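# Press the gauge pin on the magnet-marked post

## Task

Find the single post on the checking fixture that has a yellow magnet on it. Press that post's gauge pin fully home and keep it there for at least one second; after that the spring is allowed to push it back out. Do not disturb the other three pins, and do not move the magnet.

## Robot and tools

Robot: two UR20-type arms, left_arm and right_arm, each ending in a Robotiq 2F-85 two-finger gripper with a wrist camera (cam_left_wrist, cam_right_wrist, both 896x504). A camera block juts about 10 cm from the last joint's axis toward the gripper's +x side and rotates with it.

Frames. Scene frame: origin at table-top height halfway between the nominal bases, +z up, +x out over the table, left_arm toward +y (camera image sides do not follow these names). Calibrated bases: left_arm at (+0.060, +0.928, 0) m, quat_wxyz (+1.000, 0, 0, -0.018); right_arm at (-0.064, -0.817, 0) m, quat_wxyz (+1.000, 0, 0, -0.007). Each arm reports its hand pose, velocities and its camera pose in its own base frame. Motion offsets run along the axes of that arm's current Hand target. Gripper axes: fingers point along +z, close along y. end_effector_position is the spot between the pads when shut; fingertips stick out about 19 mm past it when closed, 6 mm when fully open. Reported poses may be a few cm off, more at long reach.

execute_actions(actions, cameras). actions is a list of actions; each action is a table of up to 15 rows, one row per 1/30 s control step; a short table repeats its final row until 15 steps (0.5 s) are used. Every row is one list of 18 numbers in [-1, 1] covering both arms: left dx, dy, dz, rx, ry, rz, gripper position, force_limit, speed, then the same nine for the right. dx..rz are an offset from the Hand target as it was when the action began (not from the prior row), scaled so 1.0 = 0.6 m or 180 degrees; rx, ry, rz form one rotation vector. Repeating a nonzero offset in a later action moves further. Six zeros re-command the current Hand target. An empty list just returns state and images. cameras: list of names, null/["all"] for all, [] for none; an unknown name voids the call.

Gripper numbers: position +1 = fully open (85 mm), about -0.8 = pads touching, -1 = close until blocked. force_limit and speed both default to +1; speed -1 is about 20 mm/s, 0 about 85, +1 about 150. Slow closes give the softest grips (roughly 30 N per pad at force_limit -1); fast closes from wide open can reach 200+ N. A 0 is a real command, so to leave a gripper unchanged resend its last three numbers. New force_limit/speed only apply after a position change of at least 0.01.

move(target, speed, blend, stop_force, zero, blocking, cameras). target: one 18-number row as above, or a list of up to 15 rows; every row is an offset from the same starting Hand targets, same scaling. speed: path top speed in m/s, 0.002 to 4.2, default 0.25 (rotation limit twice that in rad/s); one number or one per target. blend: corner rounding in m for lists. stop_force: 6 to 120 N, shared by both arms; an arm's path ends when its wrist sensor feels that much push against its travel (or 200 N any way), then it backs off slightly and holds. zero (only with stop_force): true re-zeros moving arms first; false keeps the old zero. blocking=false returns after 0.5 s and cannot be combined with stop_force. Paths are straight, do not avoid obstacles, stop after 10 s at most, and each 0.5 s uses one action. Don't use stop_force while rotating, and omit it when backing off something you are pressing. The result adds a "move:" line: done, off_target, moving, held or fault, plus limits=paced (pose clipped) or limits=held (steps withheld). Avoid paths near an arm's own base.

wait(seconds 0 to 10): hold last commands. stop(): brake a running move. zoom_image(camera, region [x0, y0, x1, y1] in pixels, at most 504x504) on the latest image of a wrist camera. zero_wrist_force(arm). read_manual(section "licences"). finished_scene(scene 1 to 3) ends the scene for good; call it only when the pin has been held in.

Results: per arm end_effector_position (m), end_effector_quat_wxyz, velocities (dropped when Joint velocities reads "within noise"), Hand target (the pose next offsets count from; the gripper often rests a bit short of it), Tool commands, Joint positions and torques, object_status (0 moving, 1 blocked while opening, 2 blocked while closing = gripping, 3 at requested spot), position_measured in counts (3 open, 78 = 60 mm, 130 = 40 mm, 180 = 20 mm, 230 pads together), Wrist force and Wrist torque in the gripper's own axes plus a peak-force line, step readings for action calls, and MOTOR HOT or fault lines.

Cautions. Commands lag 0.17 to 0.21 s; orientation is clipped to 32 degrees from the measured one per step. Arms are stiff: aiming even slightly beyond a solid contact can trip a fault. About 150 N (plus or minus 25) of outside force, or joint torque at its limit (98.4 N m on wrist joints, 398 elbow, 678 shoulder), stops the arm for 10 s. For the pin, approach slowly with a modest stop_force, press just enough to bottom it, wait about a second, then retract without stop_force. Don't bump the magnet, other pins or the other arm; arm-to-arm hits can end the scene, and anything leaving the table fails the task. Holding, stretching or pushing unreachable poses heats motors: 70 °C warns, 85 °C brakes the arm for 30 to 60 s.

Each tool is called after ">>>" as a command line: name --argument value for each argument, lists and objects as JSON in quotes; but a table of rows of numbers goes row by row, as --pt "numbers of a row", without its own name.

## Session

>>> execute_actions --actions '[]'

Scene clock: 0.00 s.
left_arm: end_effector_position=(+0.3071, -0.4220, +0.1602) position_measured=3 object_status=3 end_effector_quat_wxyz=(+0.066, +0.956, -0.074, +0.275) | right_arm: end_effector_position=(+0.4900, -0.3027, +0.2369) position_measured=3 object_status=3 end_effector_quat_wxyz=(+0.548, -0.467, -0.511, -0.471)
Joint positions: left_arm=[-1.763 -1.739 2.857 -2.766 -1.003 1.555] | right_arm=[2.511 -2.074 -2.06 -2.212 2.389 -0.015]
Joint velocities: within noise
Joint torques (N m): no reading
Motor temperatures (°C): left_arm=[24 35 26 38 34 33] | right_arm=[28 35 35 36 33 38]
Wrist force (N): no reading
Wrist torque (N m): no reading
Wrist force, peak (N): no reading
Hand target: left_arm +0.3071, -0.4220, +0.1602; +0.066, +0.956, -0.074, +0.275 | right_arm +0.4900, -0.3027, +0.2369; +0.548, -0.467, -0.511, -0.471
Tool commands: left_gripper/position=+1.0 left_gripper/force_limit=+1.0 left_gripper/speed=+1.0 right_gripper/position=+1.0 right_gripper/force_limit=+1.0 right_gripper/speed=+1.0
camera_calibration:
cam_left_wrist: T_world_to_cam=[[-0.285835, -0.958093, 0.0188626, -0.30276], [-0.929607, 0.27245, -0.248197, 0.463413], [0.232657, -0.0884782, -0.968526, 0.172428], [0, 0, 0, 1]] pos_world=[0.304136, -0.401073, 0.28773]
cam_right_wrist: T_world_to_cam=[[0.978979, 0.0562001, -0.196068, -0.399553], [-0.174505, -0.266853, -0.947807, 0.238768], [-0.105588, 0.962097, -0.251436, 0.530477], [0, 0, 0, 1]] pos_world=[0.488832, -0.424199, 0.281347]

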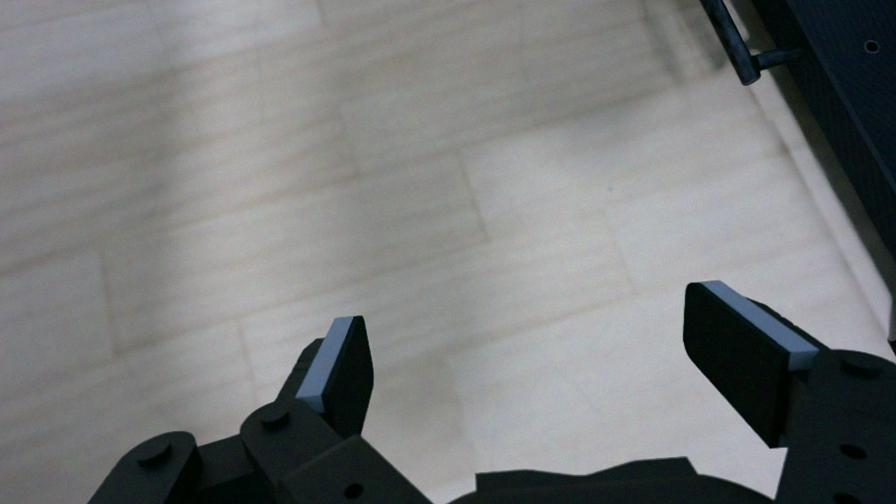

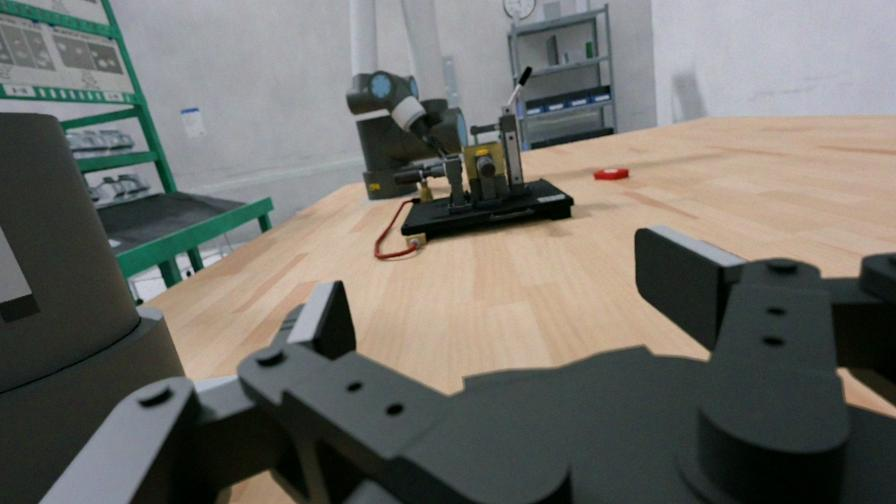

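>>> zoom_image --camera "cam_right_wrist" --region '[370, 60, 610, 270]'

Scaled by 2.100 from the camera's 896x504 image, which has a finer 1280x720 frame.

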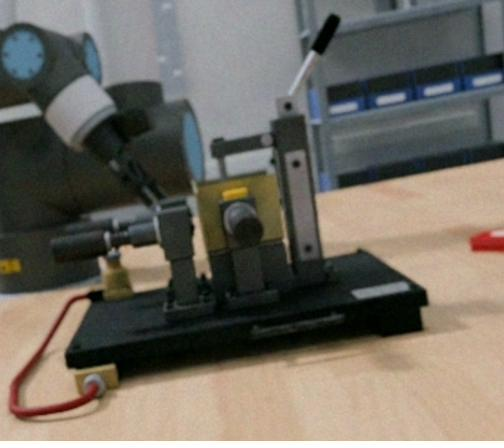

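>>> move --pt "0 0 0 0 0 0 1 1 1 0.188 0.104 0.083 -0.0457 -0.3187 0.0116 -1 -1 0" --pt "0 0 0 0 0 0 1 1 1 0.177 0.505 0.623 -0.0457 -0.3187 0.0116 -1 -1 0" --blend '[0.05,0]' --speed 0.35 --cameras '["cam_right_wrist"]'

Scene clock: 4.77 s.
left_arm: end_effector_position=(+0.3071, -0.4220, +0.1602) position_measured=3 object_status=3 end_effector_quat_wxyz=(+0.066, +0.956, -0.074, +0.275) | right_arm: end_effector_position=(+0.7493, +0.1007, +0.3498) position_measured=232 object_status=3 end_effector_quat_wxyz=(-0.210, +0.680, +0.669, +0.213)
Joint positions: left_arm=[-1.763 -1.739 2.857 -2.766 -1.003 1.555] | right_arm=[3.29 -1.602 -2.277 -0.72 2.17 1.771]
Joint velocities: within noise
Joint torques (N m): left_arm=[1.85 -6.31 -59.45 -8.36 3.66 -0.98] | right_arm=[20.79 56.44 101.12 16.91 -0.57 8.71]
Motor temperatures (°C): left_arm=[24 35 26 38 34 33] | right_arm=[28 35 35 36 33 38]
Wrist force (N): left_arm=[-0.1 -0.2 -0.1] | right_arm=[-0.7 1.2 1.9]
Wrist torque (N m): left_arm=[-0.03 0.03 0.00] | right_arm=[1.10 0.24 -0.12]
Wrist force, peak (N): left_arm=[-0.1 -0.5 -0.3] | right_arm=[2.4 2.8 3.7]
Hand target: left_arm +0.3071, -0.4220, +0.1602; +0.066, +0.956, -0.074, +0.275 | right_arm +0.7494, +0.1008, +0.3497; -0.210, +0.680, +0.669, +0.213
Off the commanded pose: left_arm 0.000 m, 0 deg | right_arm 0.000 m, 0 deg.
move: done
camera_calibration:
cam_right_wrist: T_world_to_cam=[[0.980913, -0.191065, -0.0360987, -0.686394], [-0.192872, -0.932486, -0.305402, 0.354729], [0.0246902, 0.306535, -0.951539, 0.41144], [0, 0, 0, 1]] pos_world=[0.731552, 0.0735125, 0.475059]
Images, in order (width x height): cam_right_wrist 896x504.

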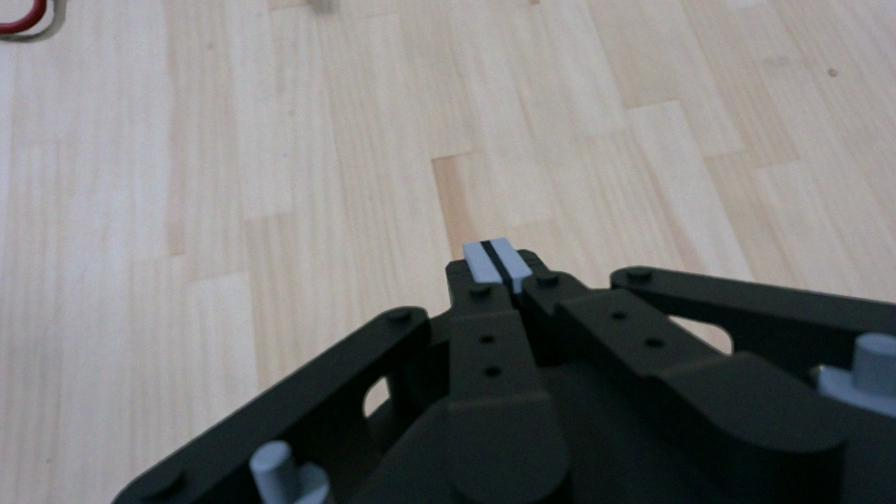

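>>> move --target '[0,0,0,0,0,0,1,1,1,0.363,-0.427,0.455,0,0,0,-1,-1,0]' --cameras '["cam_right_wrist"]'

Scene clock: 7.37 s.
left_arm: end_effector_position=(+0.3071, -0.4220, +0.1602) position_measured=3 object_status=3 end_effector_quat_wxyz=(+0.066, +0.956, -0.074, +0.275) | right_arm: end_effector_position=(+0.4988, +0.4397, +0.2504) position_measured=232 object_status=3 end_effector_quat_wxyz=(-0.210, +0.680, +0.669, +0.213)
Joint positions: left_arm=[-1.763 -1.739 2.857 -2.766 -1.003 1.555] | right_arm=[3.976 -1.612 -2.616 -0.002 1.957 2.518]
Joint velocities: within noise
Joint torques (N m): left_arm=[5.22 -6.11 -58.58 -8.02 4.17 -1.24] | right_arm=[18.6 31.73 43.04 17.78 -2.25 6.15]
Motor temperatures (°C): left_arm=[24 35 26 38 34 33] | right_arm=[28 35 35 36 33 38]
Wrist force (N): left_arm=[0.2 -0.1 0.0] | right_arm=[-0.1 1.5 1.5]
Wrist torque (N m): left_arm=[-0.02 -0.04 0.00] | right_arm=[0.88 0.11 -0.25]
Wrist force, peak (N): left_arm=[0.4 0.1 -0.4] | right_arm=[1.1 -0.4 3.8]
Hand target: left_arm +0.3071, -0.4220, +0.1602; +0.066, +0.956, -0.074, +0.275 | right_arm +0.4988, +0.4398, +0.2503; -0.210, +0.680, +0.669, +0.213
Off the commanded pose: left_arm 0.000 m, 0 deg | right_arm 0.000 m, 0 deg.
move: done
camera_calibration:
cam_right_wrist: T_world_to_cam=[[0.980917, -0.191048, -0.0360931, -0.379602], [-0.192853, -0.93249, -0.305402, 0.592182], [0.0246898, 0.306534, -0.951539, 0.219125], [0, 0, 0, 1]] pos_world=[0.481152, 0.412512, 0.375659]
Images, in order (width x height): cam_right_wrist 896x504.

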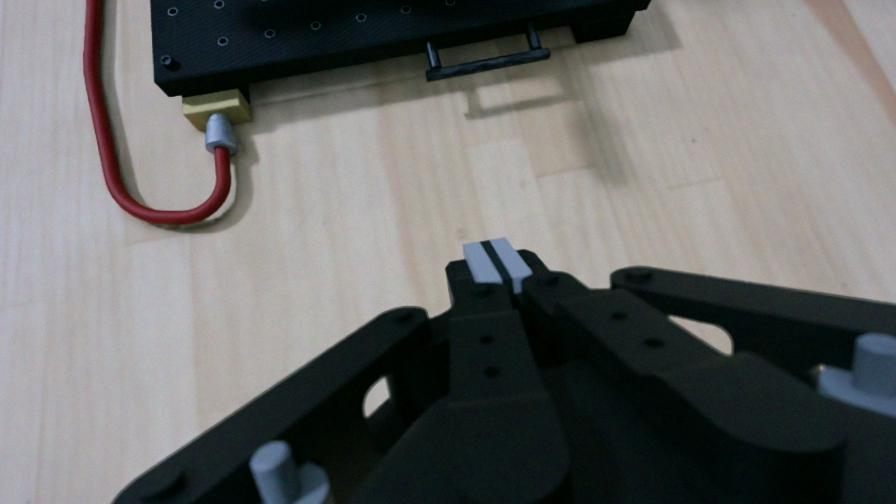

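>>> move --target '[0,0,0,0,0,0,1,1,1,0.121,0.021,0.205,0,0,0,-1,-1,0]' --cameras '["cam_right_wrist"]'

Scene clock: 8.80 s.
left_arm: end_effector_position=(+0.3071, -0.4220, +0.1602) position_measured=3 object_status=3 end_effector_quat_wxyz=(+0.066, +0.956, -0.074, +0.275) | right_arm: end_effector_position=(+0.5135, +0.5693, +0.1910) position_measured=232 object_status=3 end_effector_quat_wxyz=(-0.210, +0.680, +0.669, +0.213)
Joint positions: left_arm=[-1.763 -1.739 2.857 -2.766 -1.003 1.555] | right_arm=[4.1 -1.82 -2.54 0.171 1.897 2.634]
Joint velocities: within noise
Joint torques (N m): left_arm=[7.25 -6.57 -60.95 -6.63 4.06 -0.62] | right_arm=[18.57 72.73 58.57 17.39 -1.91 5.56]
Motor temperatures (°C): left_arm=[24 35 26 38 34 33] | right_arm=[28 35 35 36 33 38]
Wrist force (N): left_arm=[0.2 -0.1 0.1] | right_arm=[-0.6 1.5 1.9]
Wrist torque (N m): left_arm=[-0.02 -0.03 0.00] | right_arm=[1.07 0.22 -0.19]
Wrist force, peak (N): left_arm=[0.1 -0.2 -0.3] | right_arm=[1.3 1.5 5.1]
Hand target: left_arm +0.3071, -0.4220, +0.1602; +0.066, +0.956, -0.074, +0.275 | right_arm +0.5136, +0.5695, +0.1909; -0.210, +0.680, +0.669, +0.213
Off the commanded pose: left_arm 0.000 m, 0 deg | right_arm 0.000 m, 0 deg.
move: done
camera_calibration:
cam_right_wrist: T_world_to_cam=[[0.980917, -0.191048, -0.0360931, -0.371405], [-0.192853, -0.93249, -0.305402, 0.697727], [0.0246898, 0.306534, -0.951539, 0.122514], [0, 0, 0, 1]] pos_world=[0.495852, 0.542112, 0.316259]
Images, in order (width x height): cam_right_wrist 896x504.

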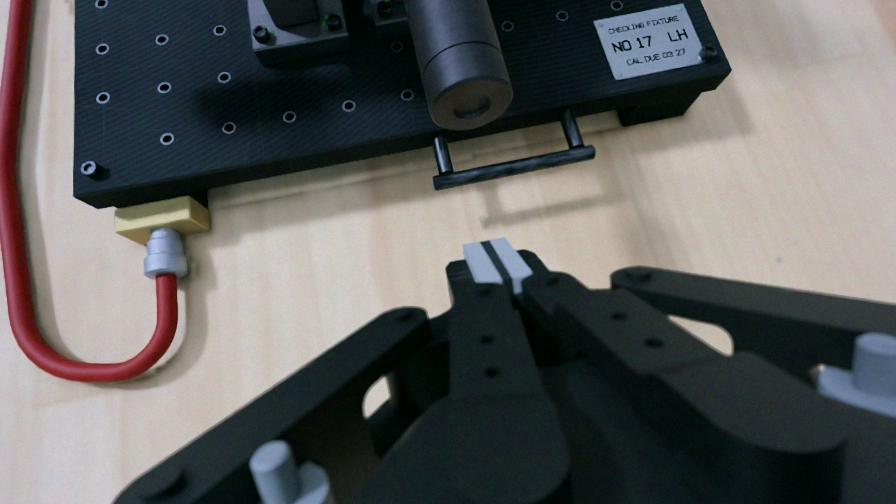

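>>> move --target '[0,0,0,0,0,0,1,1,1,0.0427,0.011,0.0702,0,0,0,-1,-1,0]' --cameras '["cam_right_wrist"]'

>>> move --pt "0 0 0 0 0 0 1 1 1 0.030 0 0.0209 0 0 0 -1 -1 0" --pt "0 0 0 0 0 0 1 1 1 0.0683 0 0.0475 0 0 0 -1 -1 0" --speed '[0.02,0.004]' --stop_force 60 --cameras '["cam_right_wrist"]'

>>> zoom_image --camera "cam_right_wrist" --region '[380, 0, 600, 280]'

Scene clock: 10.23 s.
left_arm: end_effector_position=(+0.3071, -0.4220, +0.1602) position_measured=3 object_status=3 end_effector_quat_wxyz=(+0.066, +0.956, -0.074, +0.275) | right_arm: end_effector_position=(+0.5209, +0.6143, +0.1711) position_measured=232 object_status=3 end_effector_quat_wxyz=(-0.210, +0.680, +0.669, +0.213)
Joint positions: left_arm=[-1.763 -1.739 2.857 -2.766 -1.003 1.555] | right_arm=[4.131 -1.883 -2.501 0.204 1.882 2.663]
Joint velocities: within noise
Joint torques (N m): left_arm=[10.61 -13.54 -63.42 -7.78 3.61 -0.91] | right_arm=[25.45 93.9 51.56 16.72 -0.96 7.34]
Motor temperatures (°C): left_arm=[24 35 26 38 34 33] | right_arm=[28 35 35 36 33 38]
Wrist force (N): left_arm=[0.1 0.0 -0.2] | right_arm=[0.1 1.5 2.4]
Wrist torque (N m): left_arm=[0.01 -0.01 0.00] | right_arm=[1.18 0.04 -0.20]
Wrist force, peak (N): left_arm=[0.2 0.0 -0.4] | right_arm=[0.7 1.6 3.7]
Hand target: left_arm +0.3071, -0.4220, +0.1602; +0.066, +0.956, -0.074, +0.275 | right_arm +0.5209, +0.6144, +0.1710; -0.210, +0.680, +0.669, +0.213
Off the commanded pose: left_arm 0.000 m, 0 deg | right_arm 0.000 m, 0 deg.
move: done
camera_calibration:
cam_right_wrist: T_world_to_cam=[[0.980917, -0.191048, -0.0360931, -0.370687], [-0.192853, -0.93249, -0.305402, 0.735019], [0.0246898, 0.306534, -0.951539, 0.0896038], [0, 0, 0, 1]] pos_world=[0.503152, 0.587112, 0.296359]
Images, in order (width x height): cam_right_wrist 896x504.

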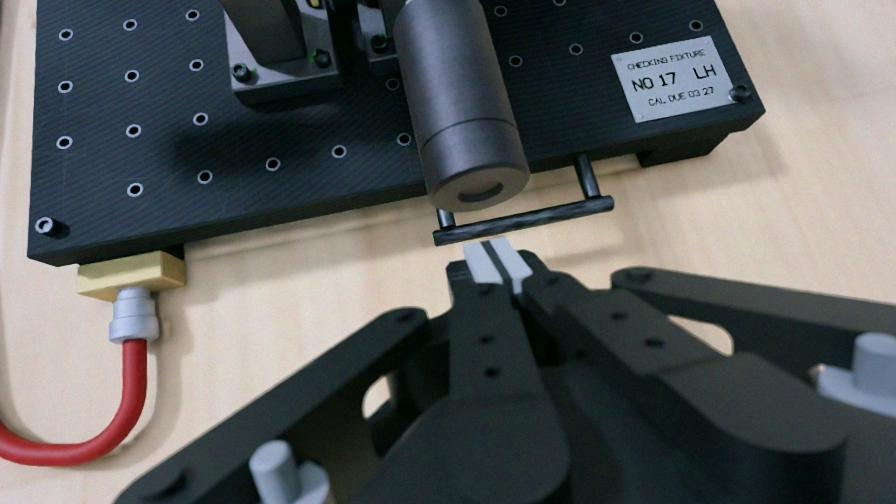

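Scene clock: 15.87 s.
left_arm: end_effector_position=(+0.3071, -0.4220, +0.1602) position_measured=3 object_status=3 end_effector_quat_wxyz=(+0.066, +0.956, -0.074, +0.275) | right_arm: end_effector_position=(+0.5215, +0.6517, +0.1709) position_measured=232 object_status=3 end_effector_quat_wxyz=(-0.210, +0.680, +0.669, +0.213)
Joint positions: left_arm=[-1.763 -1.739 2.857 -2.766 -1.003 1.555] | right_arm=[4.161 -1.902 -2.466 0.196 1.866 2.69]
Joint velocities: within noise
Joint torques (N m): left_arm=[14.07 -7.78 -68.8 -7.4 3.63 -1.4] | right_arm=[22.86 109.72 76.84 16.46 9.18 -0.96]
Motor temperatures (°C): left_arm=[24 35 26 38 34 33] | right_arm=[28 35 35 36 33 38]
Wrist force (N): left_arm=[0.0 0.2 -0.5] | right_arm=[-45.1 -0.4 -52.2]
Wrist torque (N m): left_arm=[0.04 0.00 0.00] | right_arm=[1.29 0.11 -0.35]
Wrist force, peak (N): left_arm=[0.5 0.1 -0.3] | right_arm=[-47.7 -1.3 -53.7]
Hand target: left_arm +0.3071, -0.4220, +0.1602; +0.066, +0.956, -0.074, +0.275 | right_arm +0.5215, +0.6517, +0.1709; -0.210, +0.680, +0.669, +0.213 (not the last commanded pose)
Off the commanded pose: left_arm 0.000 m, 0 deg | right_arm 0.013 m, 0 deg.
move: contact (right_arm); path passed 1 of 2 targets
camera_calibration:
cam_right_wrist: T_world_to_cam=[[0.980876, -0.191259, -0.0360953, -0.364063], [-0.193063, -0.932544, -0.305104, 0.770112], [0.0246935, 0.306238, -0.951635, 0.0781141], [0, 0, 0, 1]] pos_world=[0.503851, 0.624611, 0.296159]
Images, in order (width x height): cam_right_wrist 896x504.

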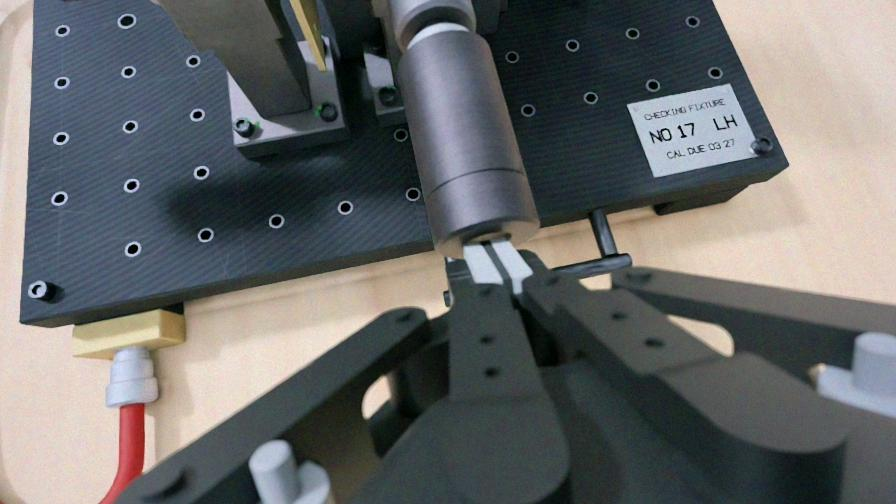

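Scaled by 1.800 from the camera's 896x504 image, which has a finer 1280x720 frame.

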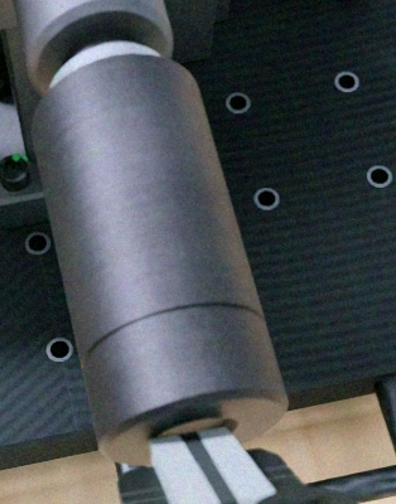

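Same state as before at 68 N. Hold, retreat, finish.

>>> wait --seconds 1.2 --cameras '[]'

>>> move --target '[0,0,0,0,0,0,1,1,1,-0.082,-0.001,-0.057,0,0,0,-1,-1,0]' --cameras '[]' --speed 0.08

>>> finished_scene --scene 3

Scene clock: 18.87 s.
left_arm: end_effector_position=(+0.3071, -0.4220, +0.1602) position_measured=3 object_status=3 end_effector_quat_wxyz=(+0.066, +0.956, -0.074, +0.275) | right_arm: end_effector_position=(+0.5215, +0.6517, +0.1709) position_measured=232 object_status=3 end_effector_quat_wxyz=(-0.210, +0.680, +0.669, +0.213)
Joint positions: left_arm=[-1.763 -1.739 2.857 -2.766 -1.003 1.555] | right_arm=[4.161 -1.902 -2.466 0.196 1.866 2.69]
Joint velocities: within noise
Joint torques (N m): left_arm=[8.14 -3.38 -69.47 -8.25 4.24 -1.56] | right_arm=[15.13 119.24 74.38 20.45 11.41 -6.47]
Motor temperatures (°C): left_arm=[24 35 26 38 34 33] | right_arm=[28 35 35 36 33 38]
Wrist force (N): left_arm=[0.1 -0.1 -0.1] | right_arm=[-40.0 0.2 -43.4]
Wrist torque (N m): left_arm=[0.00 -0.02 0.00] | right_arm=[1.29 -0.04 -0.33]
Wrist force, peak (N): left_arm=[-0.2 0.3 -0.5] | right_arm=[-44.2 -0.1 -52.5]
Hand target: left_arm +0.3071, -0.4220, +0.1602; +0.066, +0.956, -0.074, +0.275 | right_arm +0.5215, +0.6517, +0.1709; -0.210, +0.680, +0.669, +0.213 (not the last commanded pose)
Tool commands: left_gripper/position=+1.0 left_gripper/force_limit=+1.0 left_gripper/speed=+1.0 right_gripper/position=-1.0 right_gripper/force_limit=-1.0 right_gripper/speed=+0.0
Off the commanded pose: left_arm 0.000 m, 0 deg | right_arm 0.013 m, 0 deg.
wait: 1.20 s; at rest from the start
No camera images: "cameras" was empty.

Scene clock: 20.03 s.
left_arm: end_effector_position=(+0.3071, -0.4220, +0.1602) position_measured=3 object_status=3 end_effector_quat_wxyz=(+0.066, +0.956, -0.074, +0.275) | right_arm: end_effector_position=(+0.5199, +0.5920, +0.1709) position_measured=232 object_status=3 end_effector_quat_wxyz=(-0.210, +0.680, +0.669, +0.213)
Joint positions: left_arm=[-1.763 -1.739 2.857 -2.766 -1.003 1.555] | right_arm=[4.113 -1.873 -2.522 0.209 1.891 2.646]
Joint velocities: within noise
Joint torques (N m): left_arm=[11.24 -2.62 -69.3 -8.13 4.73 -0.45] | right_arm=[-21.46 123.17 25.27 15.83 6.15 -6.79]
Motor temperatures (°C): left_arm=[24 35 26 38 34 33] | right_arm=[28 35 35 36 33 38]
Wrist force (N): left_arm=[0.1 -0.1 0.2] | right_arm=[-0.5 0.7 2.2]
Wrist torque (N m): left_arm=[-0.01 -0.02 0.00] | right_arm=[1.01 0.16 -0.20]
Wrist force, peak (N): left_arm=[0.2 -0.1 -0.4] | right_arm=[-39.9 0.4 -44.1]
Hand target: left_arm +0.3071, -0.4220, +0.1602; +0.066, +0.956, -0.074, +0.275 | right_arm +0.5199, +0.5918, +0.1709; -0.210, +0.680, +0.669, +0.213
Off the commanded pose: left_arm 0.000 m, 0 deg | right_arm 0.000 m, 0 deg.
move: done
No camera images: "cameras" was empty.

The scene is finished: the task was done.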